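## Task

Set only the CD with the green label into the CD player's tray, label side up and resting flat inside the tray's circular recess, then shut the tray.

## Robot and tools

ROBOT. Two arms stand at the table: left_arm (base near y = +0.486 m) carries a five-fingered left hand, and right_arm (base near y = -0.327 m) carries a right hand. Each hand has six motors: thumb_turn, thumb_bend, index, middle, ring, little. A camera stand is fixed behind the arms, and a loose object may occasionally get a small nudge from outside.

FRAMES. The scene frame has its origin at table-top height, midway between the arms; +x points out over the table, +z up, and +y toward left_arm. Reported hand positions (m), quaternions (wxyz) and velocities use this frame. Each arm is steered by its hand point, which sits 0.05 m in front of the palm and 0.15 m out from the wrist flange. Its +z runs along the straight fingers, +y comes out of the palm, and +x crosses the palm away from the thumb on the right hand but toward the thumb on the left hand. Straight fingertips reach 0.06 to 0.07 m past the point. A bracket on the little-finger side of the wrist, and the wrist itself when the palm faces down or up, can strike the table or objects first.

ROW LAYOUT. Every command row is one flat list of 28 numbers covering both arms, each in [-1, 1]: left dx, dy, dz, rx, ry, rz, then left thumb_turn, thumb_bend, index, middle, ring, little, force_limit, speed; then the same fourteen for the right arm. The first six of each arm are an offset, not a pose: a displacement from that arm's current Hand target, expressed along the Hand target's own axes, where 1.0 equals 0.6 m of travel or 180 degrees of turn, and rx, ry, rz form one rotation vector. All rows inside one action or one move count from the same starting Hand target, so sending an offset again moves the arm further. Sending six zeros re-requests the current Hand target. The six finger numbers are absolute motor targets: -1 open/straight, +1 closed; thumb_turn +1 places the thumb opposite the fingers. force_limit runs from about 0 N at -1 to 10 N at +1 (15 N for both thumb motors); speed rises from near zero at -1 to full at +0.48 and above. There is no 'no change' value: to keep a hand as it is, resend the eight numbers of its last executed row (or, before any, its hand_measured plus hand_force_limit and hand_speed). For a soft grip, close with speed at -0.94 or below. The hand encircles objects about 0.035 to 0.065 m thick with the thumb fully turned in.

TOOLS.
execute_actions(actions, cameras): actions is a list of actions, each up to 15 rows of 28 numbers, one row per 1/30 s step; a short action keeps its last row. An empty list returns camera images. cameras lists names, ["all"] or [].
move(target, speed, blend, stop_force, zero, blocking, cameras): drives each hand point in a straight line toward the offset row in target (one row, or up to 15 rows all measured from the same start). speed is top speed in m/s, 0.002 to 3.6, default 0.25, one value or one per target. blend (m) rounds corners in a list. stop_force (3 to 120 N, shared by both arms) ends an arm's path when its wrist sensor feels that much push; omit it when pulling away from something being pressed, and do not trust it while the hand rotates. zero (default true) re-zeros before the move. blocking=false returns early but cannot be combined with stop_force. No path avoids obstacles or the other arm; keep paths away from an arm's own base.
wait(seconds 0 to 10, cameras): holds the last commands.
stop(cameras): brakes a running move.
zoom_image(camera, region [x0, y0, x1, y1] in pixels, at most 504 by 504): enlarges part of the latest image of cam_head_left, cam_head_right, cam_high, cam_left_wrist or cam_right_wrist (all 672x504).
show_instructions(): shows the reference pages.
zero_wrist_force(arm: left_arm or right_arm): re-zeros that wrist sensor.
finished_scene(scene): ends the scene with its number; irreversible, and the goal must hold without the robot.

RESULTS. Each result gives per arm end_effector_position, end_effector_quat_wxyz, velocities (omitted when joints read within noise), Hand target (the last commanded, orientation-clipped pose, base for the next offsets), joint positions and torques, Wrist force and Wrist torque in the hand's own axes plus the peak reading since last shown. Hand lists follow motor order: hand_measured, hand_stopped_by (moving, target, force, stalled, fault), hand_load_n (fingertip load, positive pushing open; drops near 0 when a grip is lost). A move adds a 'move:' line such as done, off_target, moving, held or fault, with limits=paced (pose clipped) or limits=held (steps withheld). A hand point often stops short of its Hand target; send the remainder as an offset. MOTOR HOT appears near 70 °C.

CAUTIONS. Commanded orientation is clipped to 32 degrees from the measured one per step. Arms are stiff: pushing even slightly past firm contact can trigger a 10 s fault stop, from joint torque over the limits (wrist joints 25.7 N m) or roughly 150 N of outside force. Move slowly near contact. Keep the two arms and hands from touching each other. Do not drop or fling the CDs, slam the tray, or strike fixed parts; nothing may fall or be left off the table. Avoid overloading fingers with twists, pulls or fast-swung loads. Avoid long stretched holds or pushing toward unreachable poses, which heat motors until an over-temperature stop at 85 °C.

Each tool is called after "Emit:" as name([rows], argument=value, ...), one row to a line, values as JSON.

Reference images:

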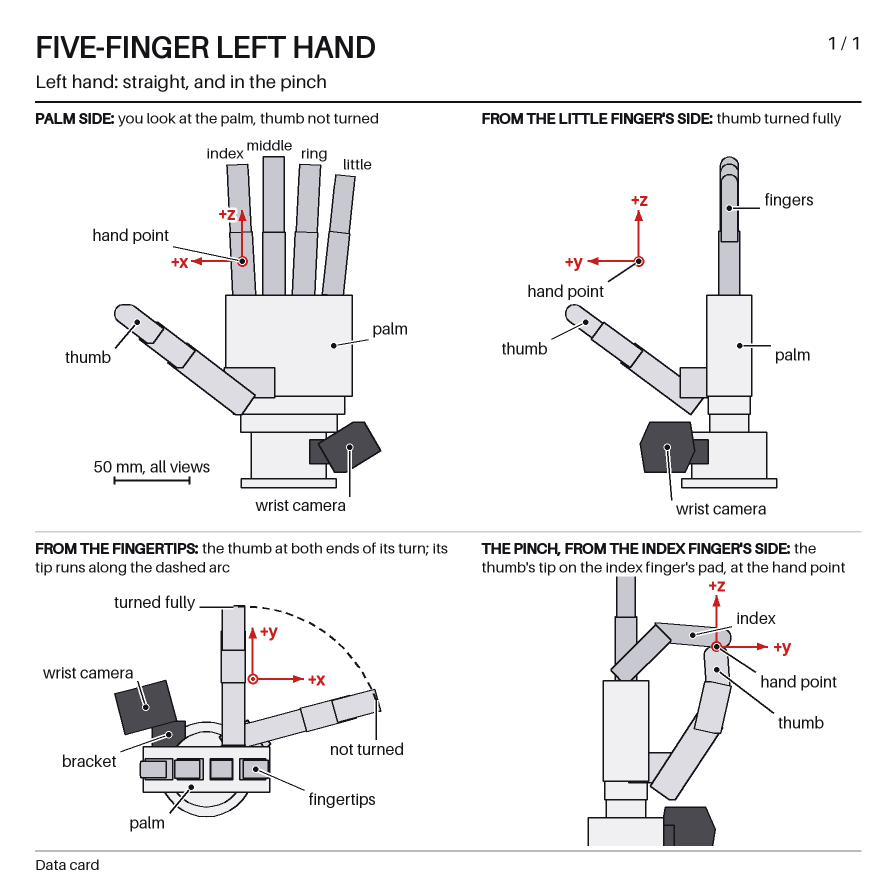

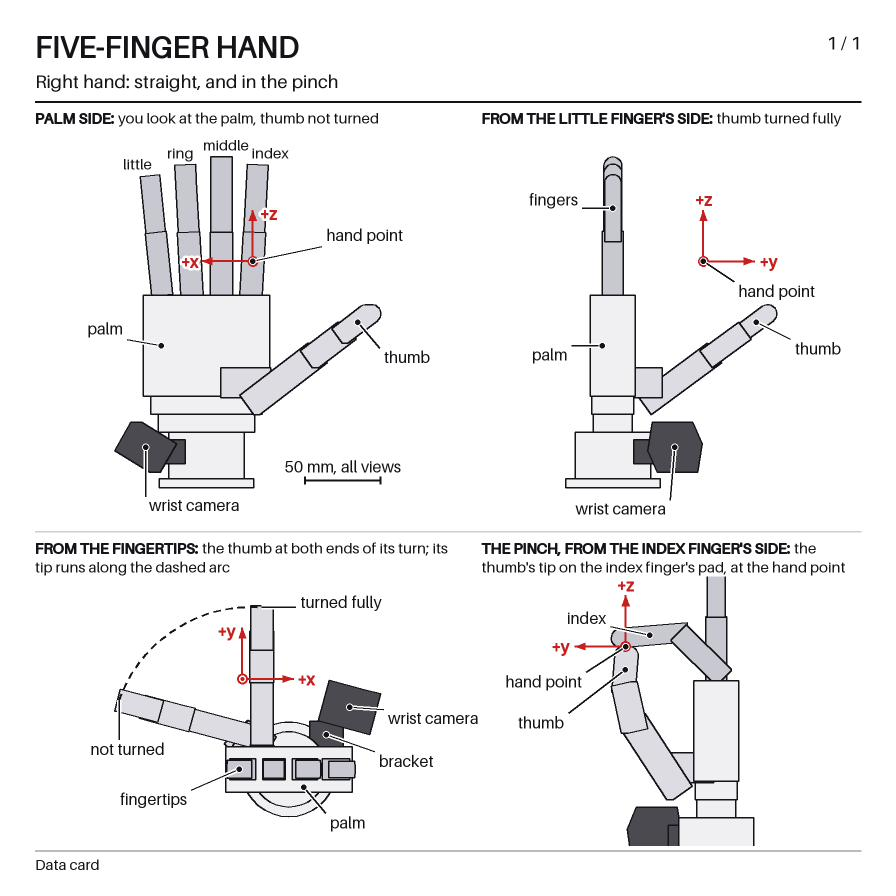

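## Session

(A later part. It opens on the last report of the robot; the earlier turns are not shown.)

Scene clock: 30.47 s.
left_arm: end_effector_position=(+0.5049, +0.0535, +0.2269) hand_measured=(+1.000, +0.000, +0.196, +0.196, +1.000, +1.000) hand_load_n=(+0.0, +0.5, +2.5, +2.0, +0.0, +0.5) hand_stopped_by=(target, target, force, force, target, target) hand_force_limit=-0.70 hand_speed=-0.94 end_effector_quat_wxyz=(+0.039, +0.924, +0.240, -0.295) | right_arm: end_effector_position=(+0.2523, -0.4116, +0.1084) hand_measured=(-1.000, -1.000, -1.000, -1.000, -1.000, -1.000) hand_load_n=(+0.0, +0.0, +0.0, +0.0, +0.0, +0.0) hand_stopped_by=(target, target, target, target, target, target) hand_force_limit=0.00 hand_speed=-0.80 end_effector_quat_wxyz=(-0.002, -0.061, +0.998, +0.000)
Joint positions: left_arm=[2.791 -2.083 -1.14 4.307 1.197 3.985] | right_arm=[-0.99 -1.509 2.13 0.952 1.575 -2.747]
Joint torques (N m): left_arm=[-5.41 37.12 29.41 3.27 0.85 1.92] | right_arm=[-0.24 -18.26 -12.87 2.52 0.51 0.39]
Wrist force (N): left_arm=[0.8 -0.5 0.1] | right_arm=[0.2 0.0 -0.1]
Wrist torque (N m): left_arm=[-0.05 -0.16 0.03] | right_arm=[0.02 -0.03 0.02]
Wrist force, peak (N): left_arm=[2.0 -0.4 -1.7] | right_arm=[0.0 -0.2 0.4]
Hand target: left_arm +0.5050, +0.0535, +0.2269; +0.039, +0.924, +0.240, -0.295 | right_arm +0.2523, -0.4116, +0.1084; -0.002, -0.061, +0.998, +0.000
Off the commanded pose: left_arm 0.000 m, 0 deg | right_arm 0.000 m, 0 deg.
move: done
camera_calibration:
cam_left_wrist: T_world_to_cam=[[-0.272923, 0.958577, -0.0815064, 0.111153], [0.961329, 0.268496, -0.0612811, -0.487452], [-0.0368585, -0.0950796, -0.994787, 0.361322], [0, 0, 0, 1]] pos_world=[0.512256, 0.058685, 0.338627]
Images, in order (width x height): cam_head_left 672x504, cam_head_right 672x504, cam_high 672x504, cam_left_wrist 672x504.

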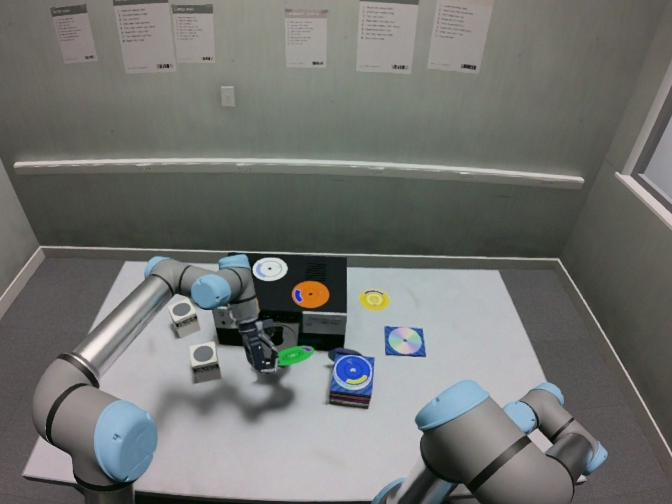

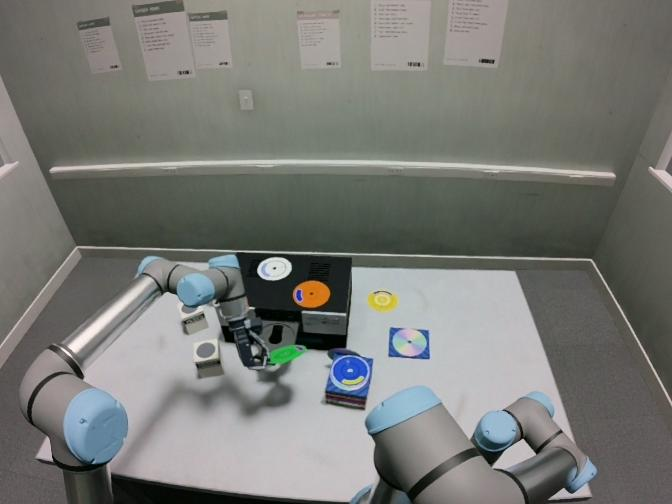

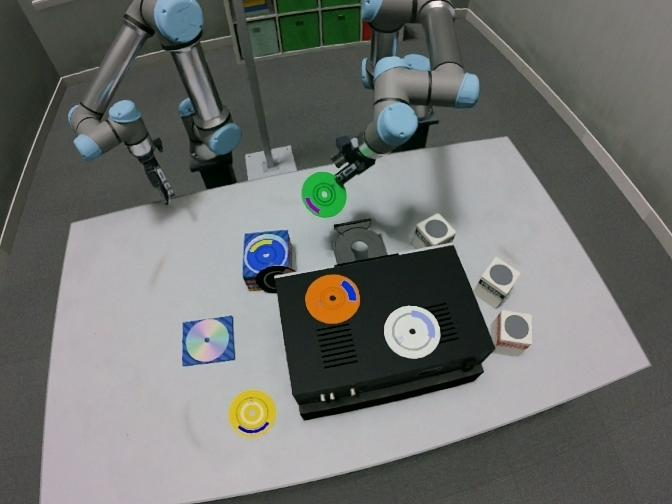

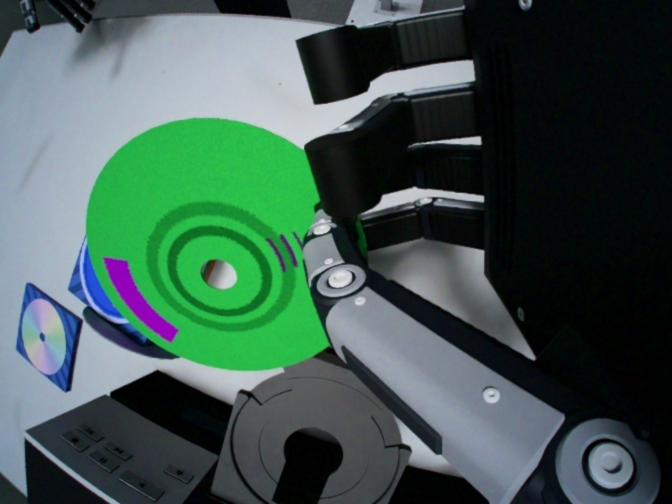

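Emit:
move(target=[0.208,0.0187,-0.09,0.0195,0.1887,-0.0306,1,0,0.6,0.6,1,1,-0.7,-0.94,0,0,0,0,0,0,-1,-1,-1,-1,-1,-1,0,-0.8], speed=0.2, cameras=["cam_high","cam_left_wrist"])

Emit:
zoom_image(camera="cam_left_wrist", region=[80, 150, 430, 450])

Emit:
zoom_image(camera="cam_high", region=[290, 170, 430, 280])

Scene clock: 34.10 s.
left_arm: end_effector_position=(+0.6272, +0.1074, +0.1999) hand_measured=(+1.000, +0.000, +0.196, +0.196, +1.000, +1.000) hand_load_n=(+0.0, +0.5, +2.0, +2.0, +0.0, +0.0) hand_stopped_by=(target, target, force, force, target, target) hand_force_limit=-0.70 hand_speed=-0.94 end_effector_quat_wxyz=(-0.075, +0.958, +0.275, -0.021) | right_arm: end_effector_position=(+0.2523, -0.4116, +0.1084) hand_measured=(-1.000, -1.000, -1.000, -1.000, -1.000, -1.000) hand_load_n=(+0.0, +0.0, +0.0, +0.0, +0.0, +0.0) hand_stopped_by=(target, target, target, target, target, target) hand_force_limit=0.00 hand_speed=-0.80 end_effector_quat_wxyz=(-0.002, -0.061, +0.998, +0.000)
Joint positions: left_arm=[2.741 -2.122 -1.162 4.73 1.665 3.784] | right_arm=[-0.99 -1.509 2.13 0.952 1.575 -2.747]
Joint torques (N m): left_arm=[7.54 54.8 33.11 1.71 1.2 1.78] | right_arm=[0.06 -18.22 -12.32 2.89 0.63 0.19]
Wrist force (N): left_arm=[0.1 -0.6 0.1] | right_arm=[0.0 -0.2 0.2]
Wrist torque (N m): left_arm=[-0.11 -0.17 -0.12] | right_arm=[-0.04 -0.01 0.00]
Wrist force, peak (N): left_arm=[1.1 -0.6 0.3] | right_arm=[-0.4 -0.4 0.0]
Hand target: left_arm +0.6274, +0.1075, +0.2001; -0.075, +0.958, +0.275, -0.021 | right_arm +0.2523, -0.4116, +0.1084; -0.002, -0.061, +0.998, +0.000
Off the commanded pose: left_arm 0.000 m, 0 deg | right_arm 0.000 m, 0 deg.
move: done
camera_calibration:
cam_left_wrist: T_world_to_cam=[[-0.290771, 0.94596, 0.143565, 0.0582052], [0.859217, 0.192147, 0.474158, -0.655945], [0.420949, 0.261225, -0.868656, -0.00656306], [0, 0, 0, 1]] pos_world=[0.583286, 0.0726924, 0.296964]
Images, in order (width x height): cam_high 672x504, cam_left_wrist 672x504.

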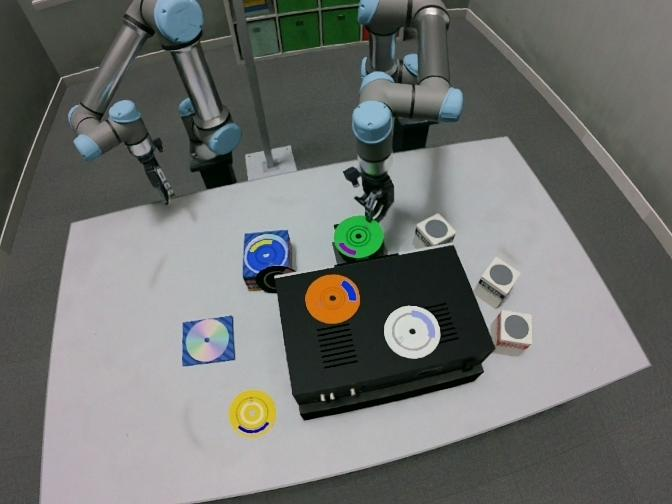

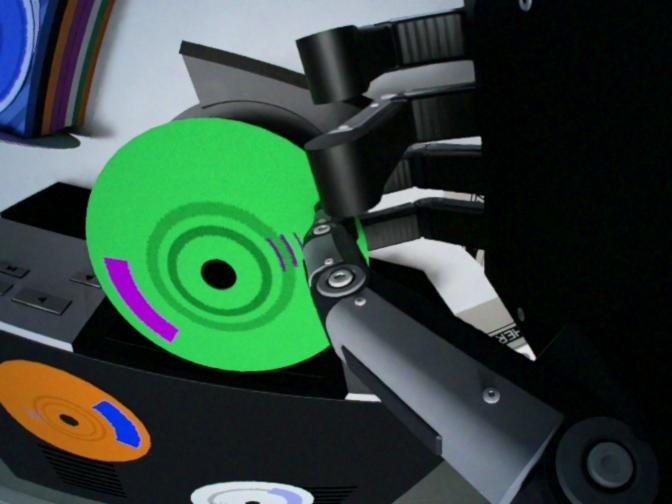

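Scaled by 1.440 from the camera's 672x504 image, which has a finer 960x720 frame.

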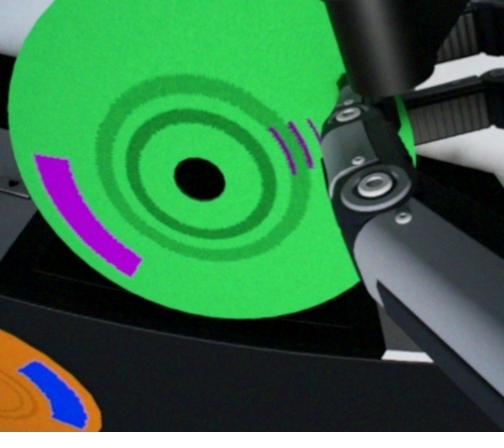

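Scaled by 3.600 from the camera's 672x504 image, which has a finer 960x720 frame.

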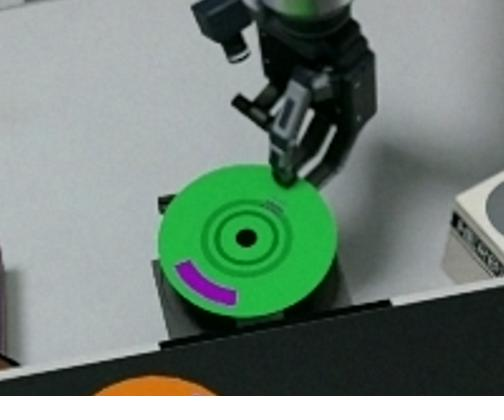

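Emit:
move([
  [0,0.0112,0.0708,0,0,0,1,0,0.6,0.6,1,1,-0.7,-0.94,0,0,0,0,0,0,-1,-1,-1,-1,-1,-1,0,-0.8],
  [0,0.0141,0.0889,0,0,0,1,0,0.6,0.6,1,1,-0.7,-0.94,0,0,0,0,0,0,-1,-1,-1,-1,-1,-1,0,-0.8],
], speed=[0.05,0.01], stop_force=3, cameras=["cam_high","cam_left_wrist"])

Emit:
zoom_image(camera="cam_left_wrist", region=[60, 60, 430, 430])

Emit:
zoom_image(camera="cam_high", region=[300, 190, 420, 280])

Scene clock: 36.83 s.
left_arm: end_effector_position=(+0.6274, +0.1075, +0.1537) hand_measured=(+1.000, +0.000, +0.196, +0.196, +1.000, +1.000) hand_load_n=(+0.0, +0.5, +2.5, +0.5, +0.0, +0.0) hand_stopped_by=(target, target, force, force, target, target) hand_force_limit=-0.70 hand_speed=-0.94 end_effector_quat_wxyz=(-0.075, +0.958, +0.275, -0.021) | right_arm: end_effector_position=(+0.2523, -0.4116, +0.1084) hand_measured=(-1.000, -1.000, -1.000, -1.000, -1.000, -1.000) hand_load_n=(+0.0, +0.0, +0.0, +0.0, +0.0, +0.0) hand_stopped_by=(target, target, target, target, target, target) hand_force_limit=0.00 hand_speed=-0.80 end_effector_quat_wxyz=(-0.002, -0.061, +0.998, +0.000)
Joint positions: left_arm=[2.741 -2.145 -1.246 4.838 1.665 3.784] | right_arm=[-0.99 -1.509 2.13 0.952 1.575 -2.747]
Joint torques (N m): left_arm=[5.96 51.91 29.41 0.17 1.24 0.2] | right_arm=[-0.2 -18.11 -12.6 2.83 0.69 0.28]
Wrist force (N): left_arm=[0.0 -1.2 -2.5] | right_arm=[-0.1 -0.2 0.2]
Wrist torque (N m): left_arm=[-0.08 -0.21 -0.12] | right_arm=[-0.02 0.01 -0.01]
Wrist force, peak (N): left_arm=[0.1 -2.9 -6.6] | right_arm=[-0.1 -0.3 0.3]
Hand target: left_arm +0.6274, +0.1075, +0.1537; -0.075, +0.958, +0.275, -0.021 (not the last commanded pose) | right_arm +0.2523, -0.4116, +0.1084; -0.002, -0.061, +0.998, +0.000
Off the commanded pose: left_arm 0.008 m, 0 deg | right_arm 0.000 m, 0 deg.
move: contact (left_arm); path passed 1 of 2 targets
camera_calibration:
cam_left_wrist: T_world_to_cam=[[-0.290911, 0.945928, 0.143495, 0.0650116], [0.858978, 0.192178, 0.474579, -0.634132], [0.421341, 0.261319, -0.868438, -0.0471558], [0, 0, 0, 1]] pos_world=[0.583487, 0.0726926, 0.250665]
Images, in order (width x height): cam_high 672x504, cam_left_wrist 672x504.

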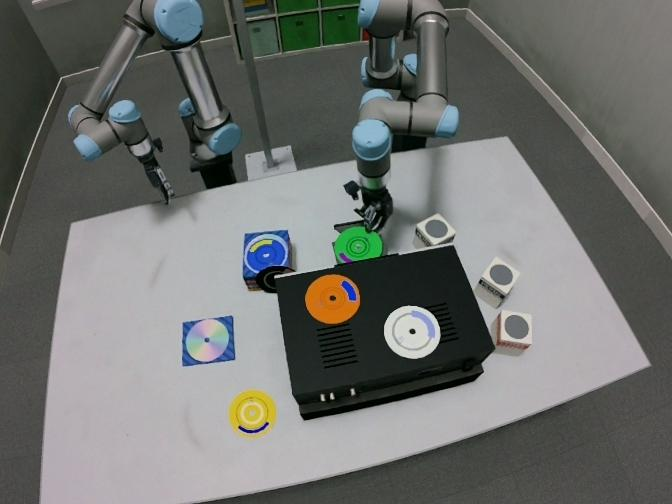

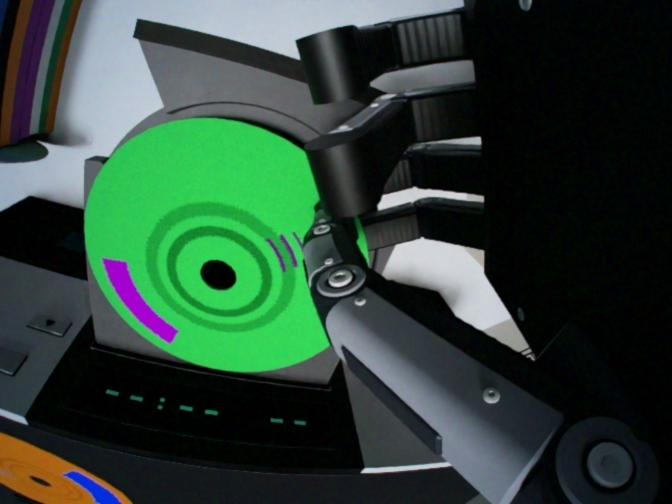

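Scaled by 1.362 from the camera's 672x504 image, which has a finer 960x720 frame.

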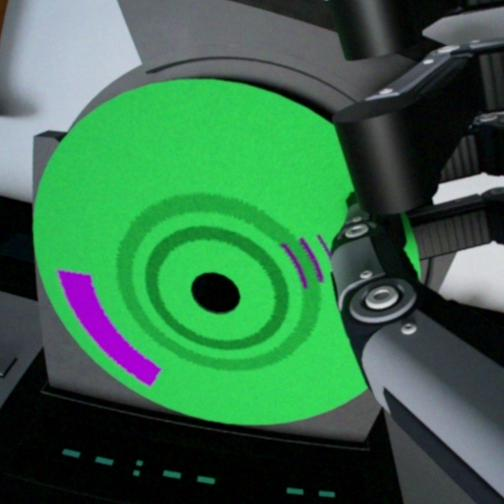

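Scaled by 4.200 from the camera's 672x504 image, which has a finer 960x720 frame.

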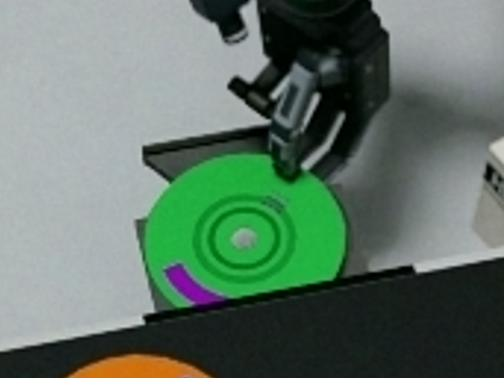

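Emit:
execute_actions([
  [[0,0,0,0,0,0,1,-1,0.6,0.6,1,1,-0.7,-0.5,0,0,0,0,0,0,-1,-1,-1,-1,-1,-1,0,-0.8]],
], cameras=["cam_high","cam_left_wrist"])

Emit:
zoom_image(camera="cam_left_wrist", region=[60, 60, 430, 430])

Scene clock: 39.97 s.
left_arm: end_effector_position=(+0.6274, +0.1075, +0.1537) hand_measured=(+1.000, -1.000, +0.196, +0.196, +1.000, +1.000) hand_load_n=(+0.0, +0.0, +0.0, -1.0, +0.0, +0.0) hand_stopped_by=(target, target, force, force, target, target) hand_force_limit=-0.70 hand_speed=-0.50 end_effector_quat_wxyz=(-0.075, +0.958, +0.275, -0.021) | right_arm: end_effector_position=(+0.2523, -0.4116, +0.1084) hand_measured=(-1.000, -1.000, -1.000, -1.000, -1.000, -1.000) hand_load_n=(+0.0, +0.0, +0.0, +0.0, +0.0, +0.0) hand_stopped_by=(target, target, target, target, target, target) hand_force_limit=0.00 hand_speed=-0.80 end_effector_quat_wxyz=(-0.002, -0.061, +0.998, +0.000)
Joint positions: left_arm=[2.741 -2.145 -1.246 4.838 1.665 3.784] | right_arm=[-0.99 -1.509 2.13 0.952 1.575 -2.747]
Joint torques (N m): left_arm=[6.66 53 30.87 1.85 1.34 0] | right_arm=[0.01 -18.14 -12.35 2.69 0.61 0.27]
Wrist force (N): left_arm=[0.0 -1.5 -1.8] | right_arm=[-0.1 0.1 -0.1]
Wrist torque (N m): left_arm=[-0.12 -0.20 -0.12] | right_arm=[0.03 0.01 0.00]
Wrist force, peak (N): left_arm=[-0.2 -1.9 -3.6] | right_arm=[0.1 -0.5 0.0]
Hand target: left_arm +0.6274, +0.1075, +0.1537; -0.075, +0.958, +0.275, -0.021 | right_arm +0.2523, -0.4116, +0.1084; -0.002, -0.061, +0.998, +0.000
Off the commanded pose: left_arm 0.000 m, 0 deg | right_arm 0.000 m, 0 deg.
camera_calibration:
cam_left_wrist: T_world_to_cam=[[-0.290911, 0.945928, 0.143495, 0.0650116], [0.858978, 0.192178, 0.474579, -0.634132], [0.421341, 0.261319, -0.868438, -0.0471558], [0, 0, 0, 1]] pos_world=[0.583487, 0.0726926, 0.250665]
Images, in order (width x height): cam_high 672x504, cam_left_wrist 672x504.

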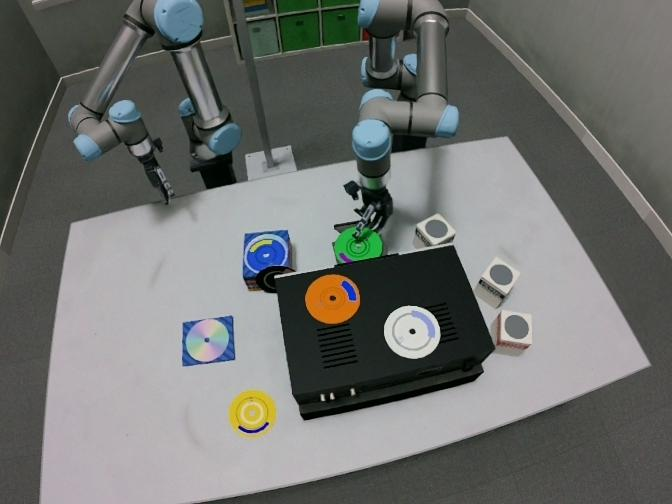

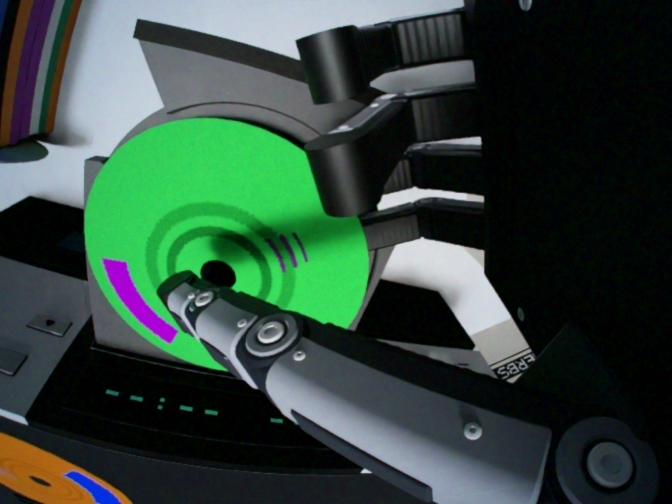

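Scaled by 1.362 from the camera's 672x504 image, which has a finer 960x720 frame.

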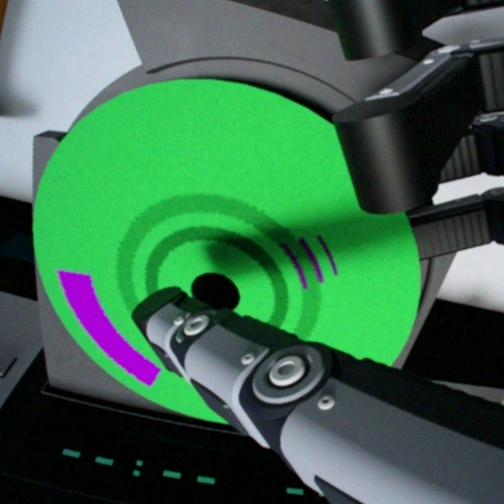

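Emit:
execute_actions([
  [[0,-0.04,0,0,0,0,1,-1,0.6,0.6,1,1,-0.7,-0.5,0,0,0,0,0,0,-1,-1,-1,-1,-1,-1,0,-0.8],[0,-0.08,0,0,0,0,1,-1,0.6,0.6,1,1,-0.7,-0.5,0,0,0,0,0,0,-1,-1,-1,-1,-1,-1,0,-0.8],[0,-0.11,0,0,0,0,1,-1,0.6,0.6,1,1,-0.7,-0.5,0,0,0,0,0,0,-1,-1,-1,-1,-1,-1,0,-0.8],[0,-0.13,0,0,0,0,1,-1,0.6,0.6,1,1,-0.7,-0.5,0,0,0,0,0,0,-1,-1,-1,-1,-1,-1,0,-0.8]],
], cameras=["cam_high","cam_left_wrist","cam_head_right"])

Emit:
zoom_image(camera="cam_left_wrist", region=[0, 60, 370, 430])

Emit:
zoom_image(camera="cam_high", region=[300, 190, 420, 280])

Scene clock: 41.03 s.
left_arm: end_effector_position=(+0.5865, +0.1728, +0.1657) hand_measured=(+1.000, -1.000, +0.196, +0.196, +1.000, +1.000) hand_load_n=(+0.0, -0.5, +0.0, +0.0, +0.0, +0.0) hand_stopped_by=(target, target, force, force, target, target) hand_force_limit=-0.70 hand_speed=-0.50 end_effector_quat_wxyz=(-0.075, +0.958, +0.275, -0.021) | right_arm: end_effector_position=(+0.2523, -0.4116, +0.1084) hand_measured=(-1.000, -1.000, -1.000, -1.000, -1.000, -1.000) hand_load_n=(+0.0, +0.0, +0.0, +0.0, +0.0, +0.0) hand_stopped_by=(target, target, target, target, target, target) hand_force_limit=0.00 hand_speed=-0.80 end_effector_quat_wxyz=(-0.002, -0.061, +0.998, +0.000)
Joint positions: left_arm=[2.813 -1.977 -1.473 4.904 1.674 3.856] | right_arm=[-0.99 -1.509 2.13 0.952 1.575 -2.747]
Joint torques (N m): left_arm=[9.5 45.28 10.14 3.57 1.73 1.69] | right_arm=[0.82 -17.7 -12.84 2.72 0.57 0.27]
Wrist force (N): left_arm=[-0.3 -0.3 0.1] | right_arm=[-0.1 -0.2 0.1]
Wrist torque (N m): left_arm=[-0.05 -0.11 -0.02] | right_arm=[-0.02 0.00 0.00]
Wrist force, peak (N): left_arm=[-1.0 7.1 -3.5] | right_arm=[0.0 -0.3 0.3]
Hand target: left_arm +0.5866, +0.1729, +0.1658; -0.075, +0.958, +0.275, -0.021 | right_arm +0.2523, -0.4116, +0.1084; -0.002, -0.061, +0.998, +0.000
Off the commanded pose: left_arm 0.000 m, 0 deg | right_arm 0.000 m, 0 deg.
camera_calibration:
cam_left_wrist: T_world_to_cam=[[-0.290886, 0.945929, 0.143541, -0.0104179], [0.859027, 0.192159, 0.474498, -0.617294], [0.421259, 0.26133, -0.868474, -0.0364265], [0, 0, 0, 1]] pos_world=[0.542586, 0.137993, 0.262765]
Images, in order (width x height): cam_head_right 672x504, cam_high 672x504, cam_left_wrist 672x504.

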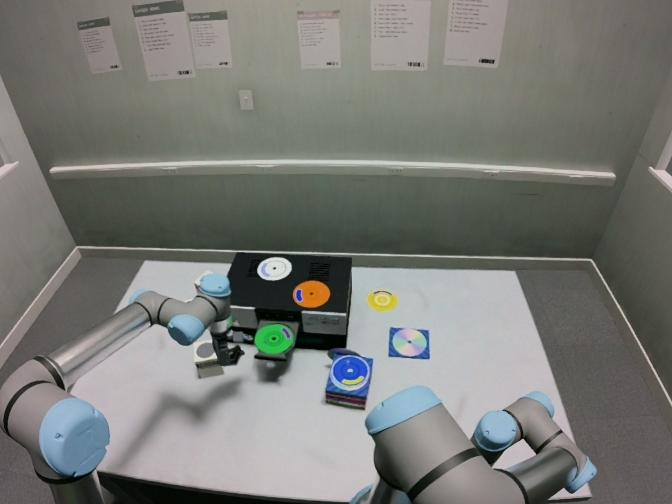

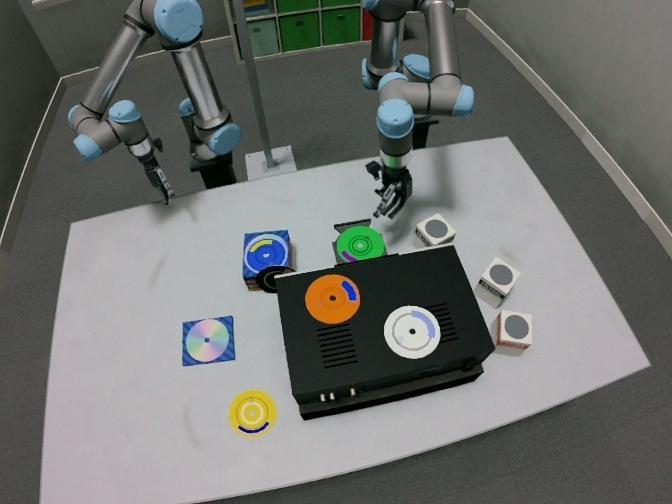

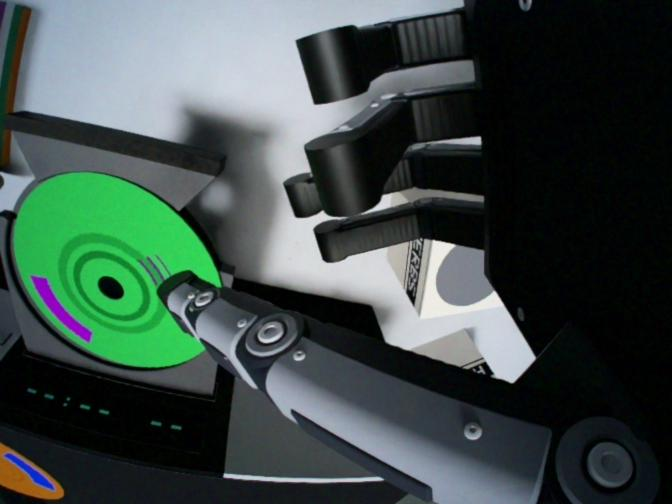

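Scaled by 1.362 from the camera's 672x504 image, which has a finer 960x720 frame.

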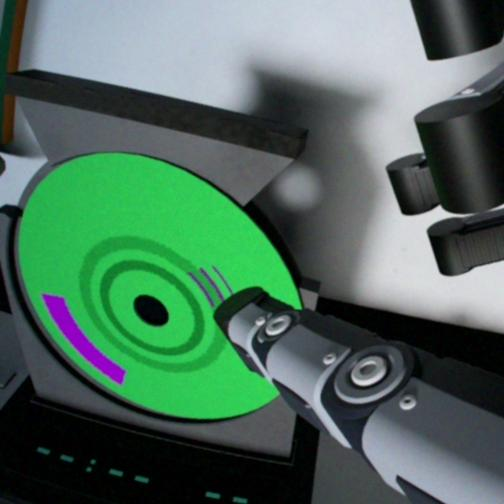

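Scaled by 4.200 from the camera's 672x504 image, which has a finer 960x720 frame.

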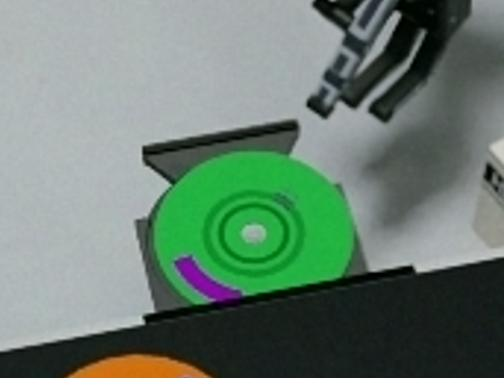

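Emit:
move(target=[-0.0068,0.065,0.0028,0,0,0,1,-1,0.196,1,1,1,-0.7,-0.3,0,0,0,0,0,0,-1,-1,-1,-1,-1,-1,0,-0.8], speed=0.1, cameras=["cam_high","cam_left_wrist"])

Emit:
zoom_image(camera="cam_left_wrist", region=[0, 60, 370, 430])

Emit:
zoom_image(camera="cam_high", region=[300, 190, 420, 280])

Scene clock: 42.73 s.
left_arm: end_effector_position=(+0.6034, +0.1382, +0.1581) hand_measured=(+1.000, -1.000, +0.196, +1.000, +1.000, +1.000) hand_load_n=(+0.0, +0.0, +0.0, +0.5, +0.0, +0.0) hand_stopped_by=(target, target, target, target, target, target) hand_force_limit=-0.70 hand_speed=-0.30 end_effector_quat_wxyz=(-0.075, +0.958, +0.275, -0.021) | right_arm: end_effector_position=(+0.2523, -0.4116, +0.1084) hand_measured=(-1.000, -1.000, -1.000, -1.000, -1.000, -1.000) hand_load_n=(+0.0, +0.0, +0.0, +0.0, +0.0, +0.0) hand_stopped_by=(target, target, target, target, target, target) hand_force_limit=0.00 hand_speed=-0.80 end_effector_quat_wxyz=(-0.002, -0.061, +0.998, +0.000)
Joint positions: left_arm=[2.771 -2.055 -1.376 4.88 1.669 3.814] | right_arm=[-0.99 -1.509 2.13 0.952 1.575 -2.747]
Joint torques (N m): left_arm=[8.72 44.87 13.3 4.39 1.49 1.92] | right_arm=[-0.34 -17.5 -11.86 2.82 0.62 0.06]
Wrist force (N): left_arm=[-0.6 -0.7 -0.1] | right_arm=[0.0 -0.2 -0.1]
Wrist torque (N m): left_arm=[-0.17 -0.10 -0.19] | right_arm=[-0.02 0.00 -0.01]
Wrist force, peak (N): left_arm=[0.0 -1.5 -0.1] | right_arm=[0.0 0.1 0.4]
Hand target: left_arm +0.6034, +0.1382, +0.1580; -0.075, +0.958, +0.275, -0.021 | right_arm +0.2523, -0.4116, +0.1084; -0.002, -0.061, +0.998, +0.000
Off the commanded pose: left_arm 0.000 m, 0 deg | right_arm 0.000 m, 0 deg.
move: done
camera_calibration:
cam_left_wrist: T_world_to_cam=[[-0.290846, 0.945954, 0.143459, 0.0282993], [0.859035, 0.192164, 0.474481, -0.621424], [0.42127, 0.261237, -0.868497, -0.0411392], [0, 0, 0, 1]] pos_world=[0.559386, 0.103392, 0.255065]
Images, in order (width x height): cam_high 672x504, cam_left_wrist 672x504.

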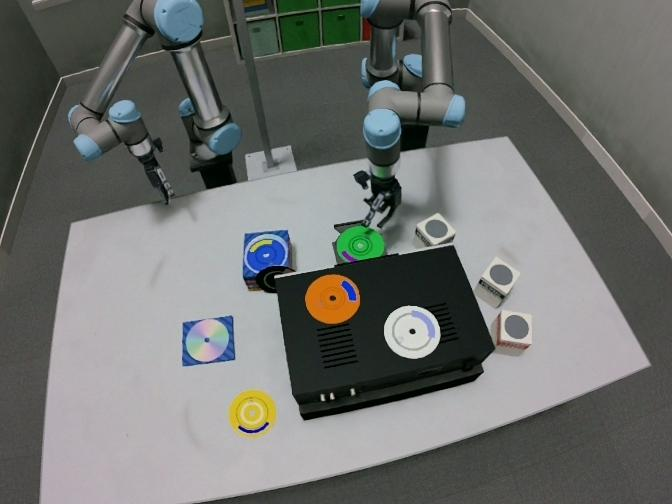

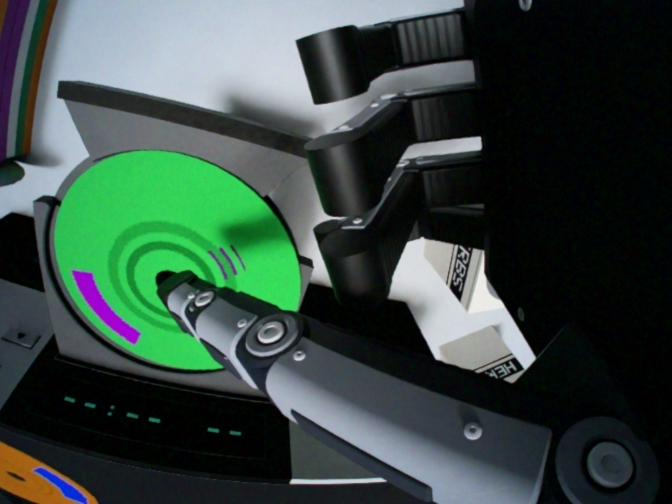

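Scaled by 1.362 from the camera's 672x504 image, which has a finer 960x720 frame.

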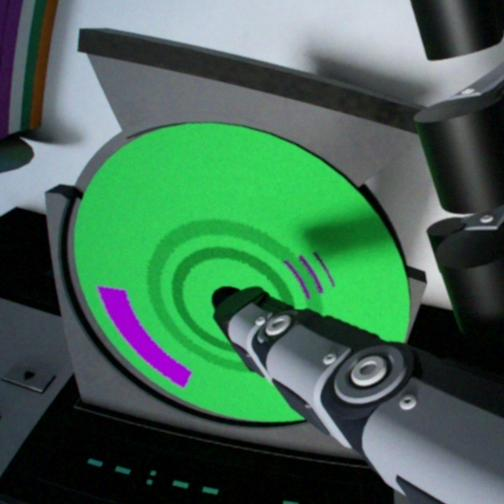

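Scaled by 4.200 from the camera's 672x504 image, which has a finer 960x720 frame.

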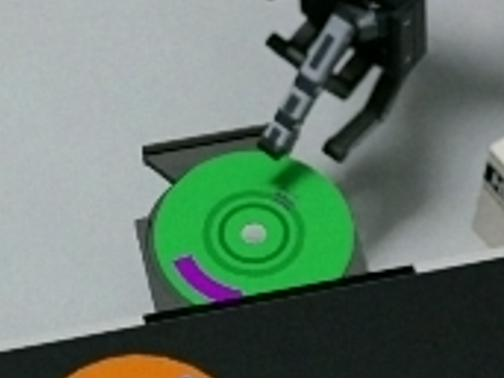

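Emit:
move([
  [0,0.002,0.0123,0,0,0,1,-1,0.196,1,1,1,-0.7,-0.3,0,0,0,0,0,0,-1,-1,-1,-1,-1,-1,0,-0.8],
  [0,0.0348,0.0072,0,0,0,1,-1,0.196,1,1,1,-0.7,-0.3,0,0,0,0,0,0,-1,-1,-1,-1,-1,-1,0,-0.8],
], speed=[0.03,0.03], stop_force=3, cameras=["cam_high","cam_left_wrist"])

Emit:
zoom_image(camera="cam_left_wrist", region=[50, 60, 420, 430])

Emit:
zoom_image(camera="cam_high", region=[300, 190, 420, 280])

Scene clock: 45.10 s.
left_arm: end_effector_position=(+0.6136, +0.1220, +0.1505) hand_measured=(+1.000, -1.000, +0.196, +1.000, +1.000, +1.000) hand_load_n=(+0.0, +0.0, -1.5, +0.0, +0.0, +0.0) hand_stopped_by=(target, target, target, target, target, target) hand_force_limit=-0.70 hand_speed=-0.30 end_effector_quat_wxyz=(-0.075, +0.958, +0.275, -0.021) | right_arm: end_effector_position=(+0.2523, -0.4116, +0.1084) hand_measured=(-1.000, -1.000, -1.000, -1.000, -1.000, -1.000) hand_load_n=(+0.0, +0.0, +0.0, +0.0, +0.0, +0.0) hand_stopped_by=(target, target, target, target, target, target) hand_force_limit=0.00 hand_speed=-0.80 end_effector_quat_wxyz=(-0.002, -0.061, +0.998, +0.000)
Joint positions: left_arm=[2.753 -2.101 -1.325 4.874 1.667 3.796] | right_arm=[-0.99 -1.509 2.13 0.952 1.575 -2.747]
Joint torques (N m): left_arm=[9.25 43.77 22.81 3.59 1.32 1.87] | right_arm=[-0.13 -18.36 -11.12 2.68 0.64 0.33]
Wrist force (N): left_arm=[-1.0 -1.0 -1.3] | right_arm=[0.2 -0.1 0.2]
Wrist torque (N m): left_arm=[-0.12 -0.11 -0.19] | right_arm=[-0.02 -0.03 0.01]
Wrist force, peak (N): left_arm=[0.8 -5.7 -2.1] | right_arm=[-0.2 0.1 0.4]
Hand target: left_arm +0.6136, +0.1220, +0.1505; -0.075, +0.958, +0.275, -0.021 (not the last commanded pose) | right_arm +0.2523, -0.4116, +0.1084; -0.002, -0.061, +0.998, +0.000
Off the commanded pose: left_arm 0.001 m, 0 deg | right_arm 0.000 m, 0 deg.
move: contact (left_arm); path passed 1 of 2 targets
camera_calibration:
cam_left_wrist: T_world_to_cam=[[-0.290917, 0.945924, 0.143507, 0.0476975], [0.858958, 0.192165, 0.47462, -0.623506], [0.421378, 0.261342, -0.868413, -0.0478096], [0, 0, 0, 1]] pos_world=[0.569587, 0.0871927, 0.247565]
Images, in order (width x height): cam_high 672x504, cam_left_wrist 672x504.

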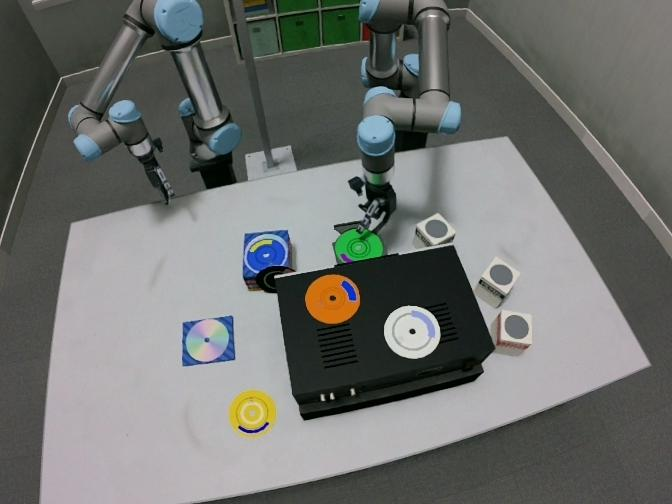

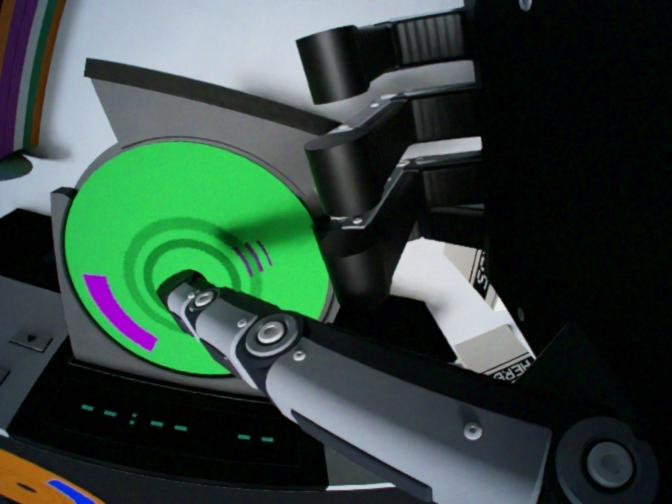

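Scaled by 1.362 from the camera's 672x504 image, which has a finer 960x720 frame.

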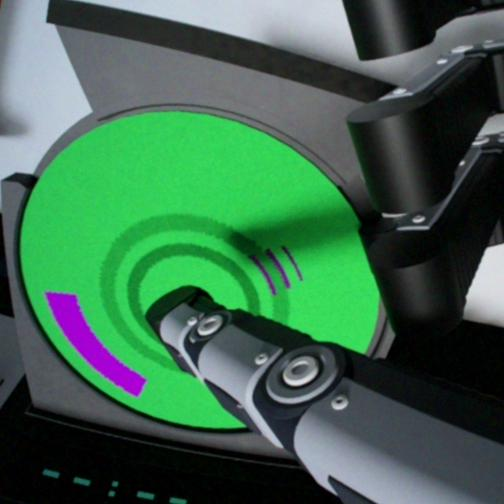

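Scaled by 4.200 from the camera's 672x504 image, which has a finer 960x720 frame.

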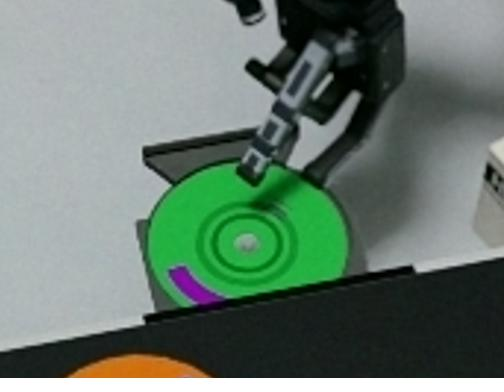

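Emit:
move([
  [0,-0.033,0.0052,0,0,0,1,-1,0.196,1,1,1,-0.7,-0.3,0,0,0,0,0,0,-1,-1,-1,-1,-1,-1,0,-0.8],
  [0,-0.1447,-0.0615,0,0,0,1,-1,0.196,1,1,1,-0.7,-0.3,0,0,0,0,0,0,-1,-1,-1,-1,-1,-1,0,-0.8],
], speed=[0.08,0.2], blend=[0.01,0], cameras=["cam_high","cam_left_wrist","cam_head_right"])

Emit:
zoom_image(camera="cam_left_wrist", region=[0, 100, 300, 400])

Emit:
zoom_image(camera="cam_high", region=[310, 200, 410, 275])

Emit:
zoom_image(camera="cam_head_right", region=[220, 300, 330, 380])

Scene clock: 46.47 s.
left_arm: end_effector_position=(+0.5712, +0.1899, +0.2003) hand_measured=(+1.000, -1.000, +0.196, +1.000, +1.000, +1.000) hand_load_n=(+0.0, +0.0, +0.0, +0.0, +0.0, +0.0) hand_stopped_by=(target, target, target, target, target, target) hand_force_limit=-0.70 hand_speed=-0.30 end_effector_quat_wxyz=(-0.075, +0.958, +0.275, -0.021) | right_arm: end_effector_position=(+0.2523, -0.4116, +0.1084) hand_measured=(-1.000, -1.000, -1.000, -1.000, -1.000, -1.000) hand_load_n=(+0.0, +0.0, +0.0, +0.0, +0.0, +0.0) hand_stopped_by=(target, target, target, target, target, target) hand_force_limit=0.00 hand_speed=-0.80 end_effector_quat_wxyz=(-0.002, -0.061, +0.998, +0.000)
Joint positions: left_arm=[2.832 -1.904 -1.484 4.844 1.676 3.875] | right_arm=[-0.99 -1.509 2.13 0.952 1.575 -2.747]
Joint torques (N m): left_arm=[-7.59 43.59 28.84 3.71 -1.44 -1.1] | right_arm=[0.28 -17.99 -12.33 2.89 0.48 0.16]
Wrist force (N): left_arm=[-0.4 -0.4 0.2] | right_arm=[-0.1 -0.1 0.0]
Wrist torque (N m): left_arm=[-0.06 -0.07 -0.02] | right_arm=[0.00 0.02 -0.01]
Wrist force, peak (N): left_arm=[-1.3 -1.5 -1.9] | right_arm=[-0.1 -0.3 0.5]
Hand target: left_arm +0.5711, +0.1898, +0.2005; -0.075, +0.958, +0.275, -0.021 | right_arm +0.2523, -0.4116, +0.1084; -0.002, -0.061, +0.998, +0.000
Off the commanded pose: left_arm 0.000 m, 0 deg | right_arm 0.000 m, 0 deg.
move: done
camera_calibration:
cam_left_wrist: T_world_to_cam=[[-0.291072, 0.945856, 0.143645, -0.035961], [0.858974, 0.192267, 0.474549, -0.623774], [0.421237, 0.261516, -0.868429, -0.0043902], [0, 0, 0, 1]] pos_world=[0.527187, 0.155093, 0.297364]
Images, in order (width x height): cam_head_right 672x504, cam_high 672x504, cam_left_wrist 672x504.

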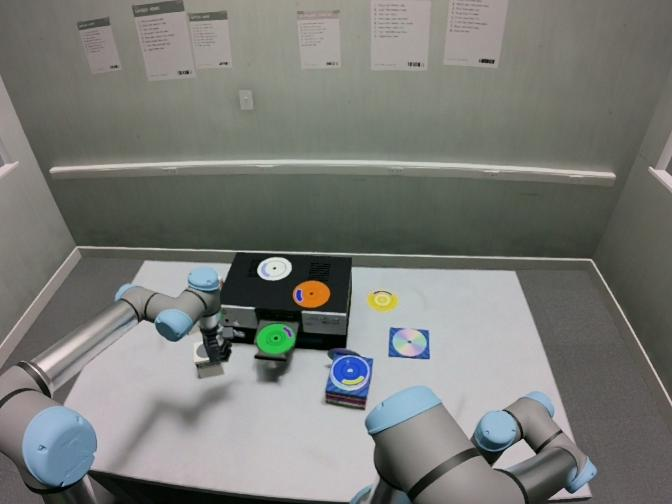

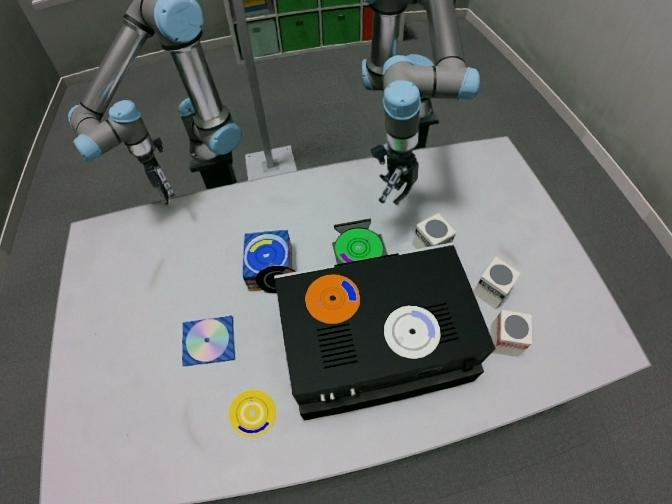

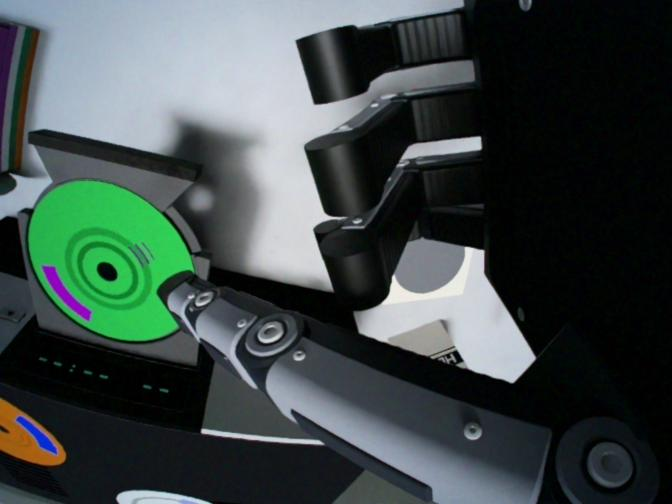

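Scaled by 1.680 from the camera's 672x504 image, which has a finer 960x720 frame.

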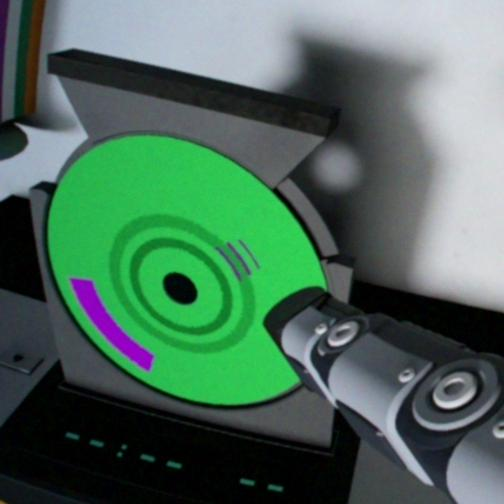

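Scaled by 5.040 from the camera's 672x504 image, which has a finer 960x720 frame.

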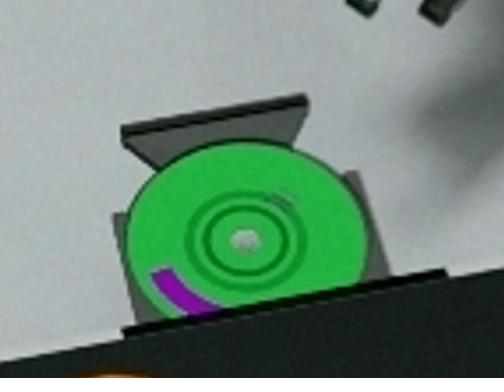

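Scaled by 4.582 from the camera's 672x504 image, which has a finer 960x720 frame.

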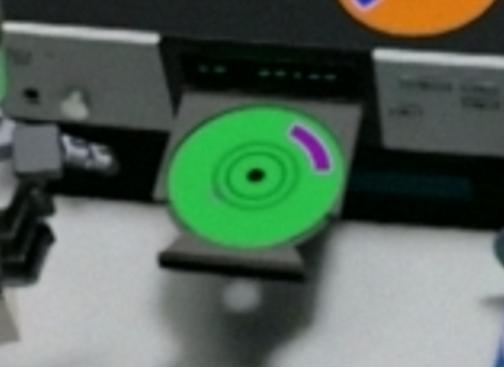

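Emit:
zoom_image(camera="cam_left_wrist", region=[100, 160, 220, 280])

Emit:
zoom_image(camera="cam_left_wrist", region=[0, 160, 120, 280])

Emit:
zoom_image(camera="cam_left_wrist", region=[40, 260, 220, 400])

Scaled by 4.200 from the camera's 672x504 image, which has a finer 960x720 frame.

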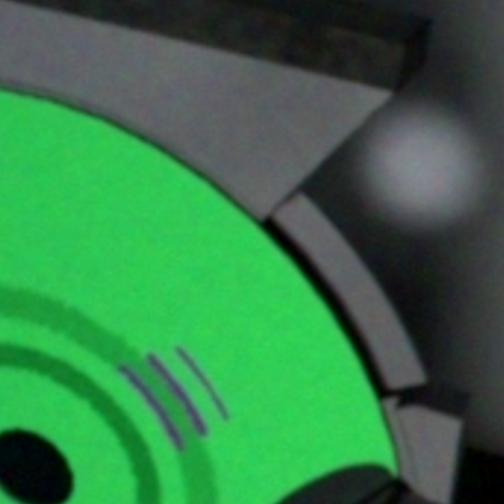

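Scaled by 4.200 from the camera's 672x504 image, which has a finer 960x720 frame.

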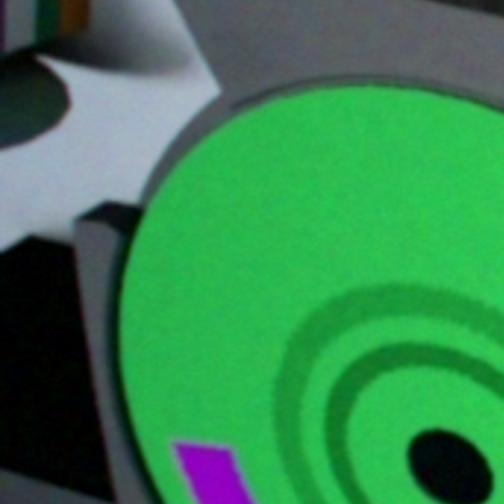

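Scaled by 2.800 from the camera's 672x504 image, which has a finer 960x720 frame.

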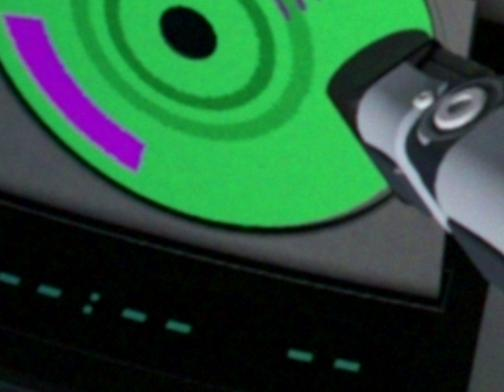

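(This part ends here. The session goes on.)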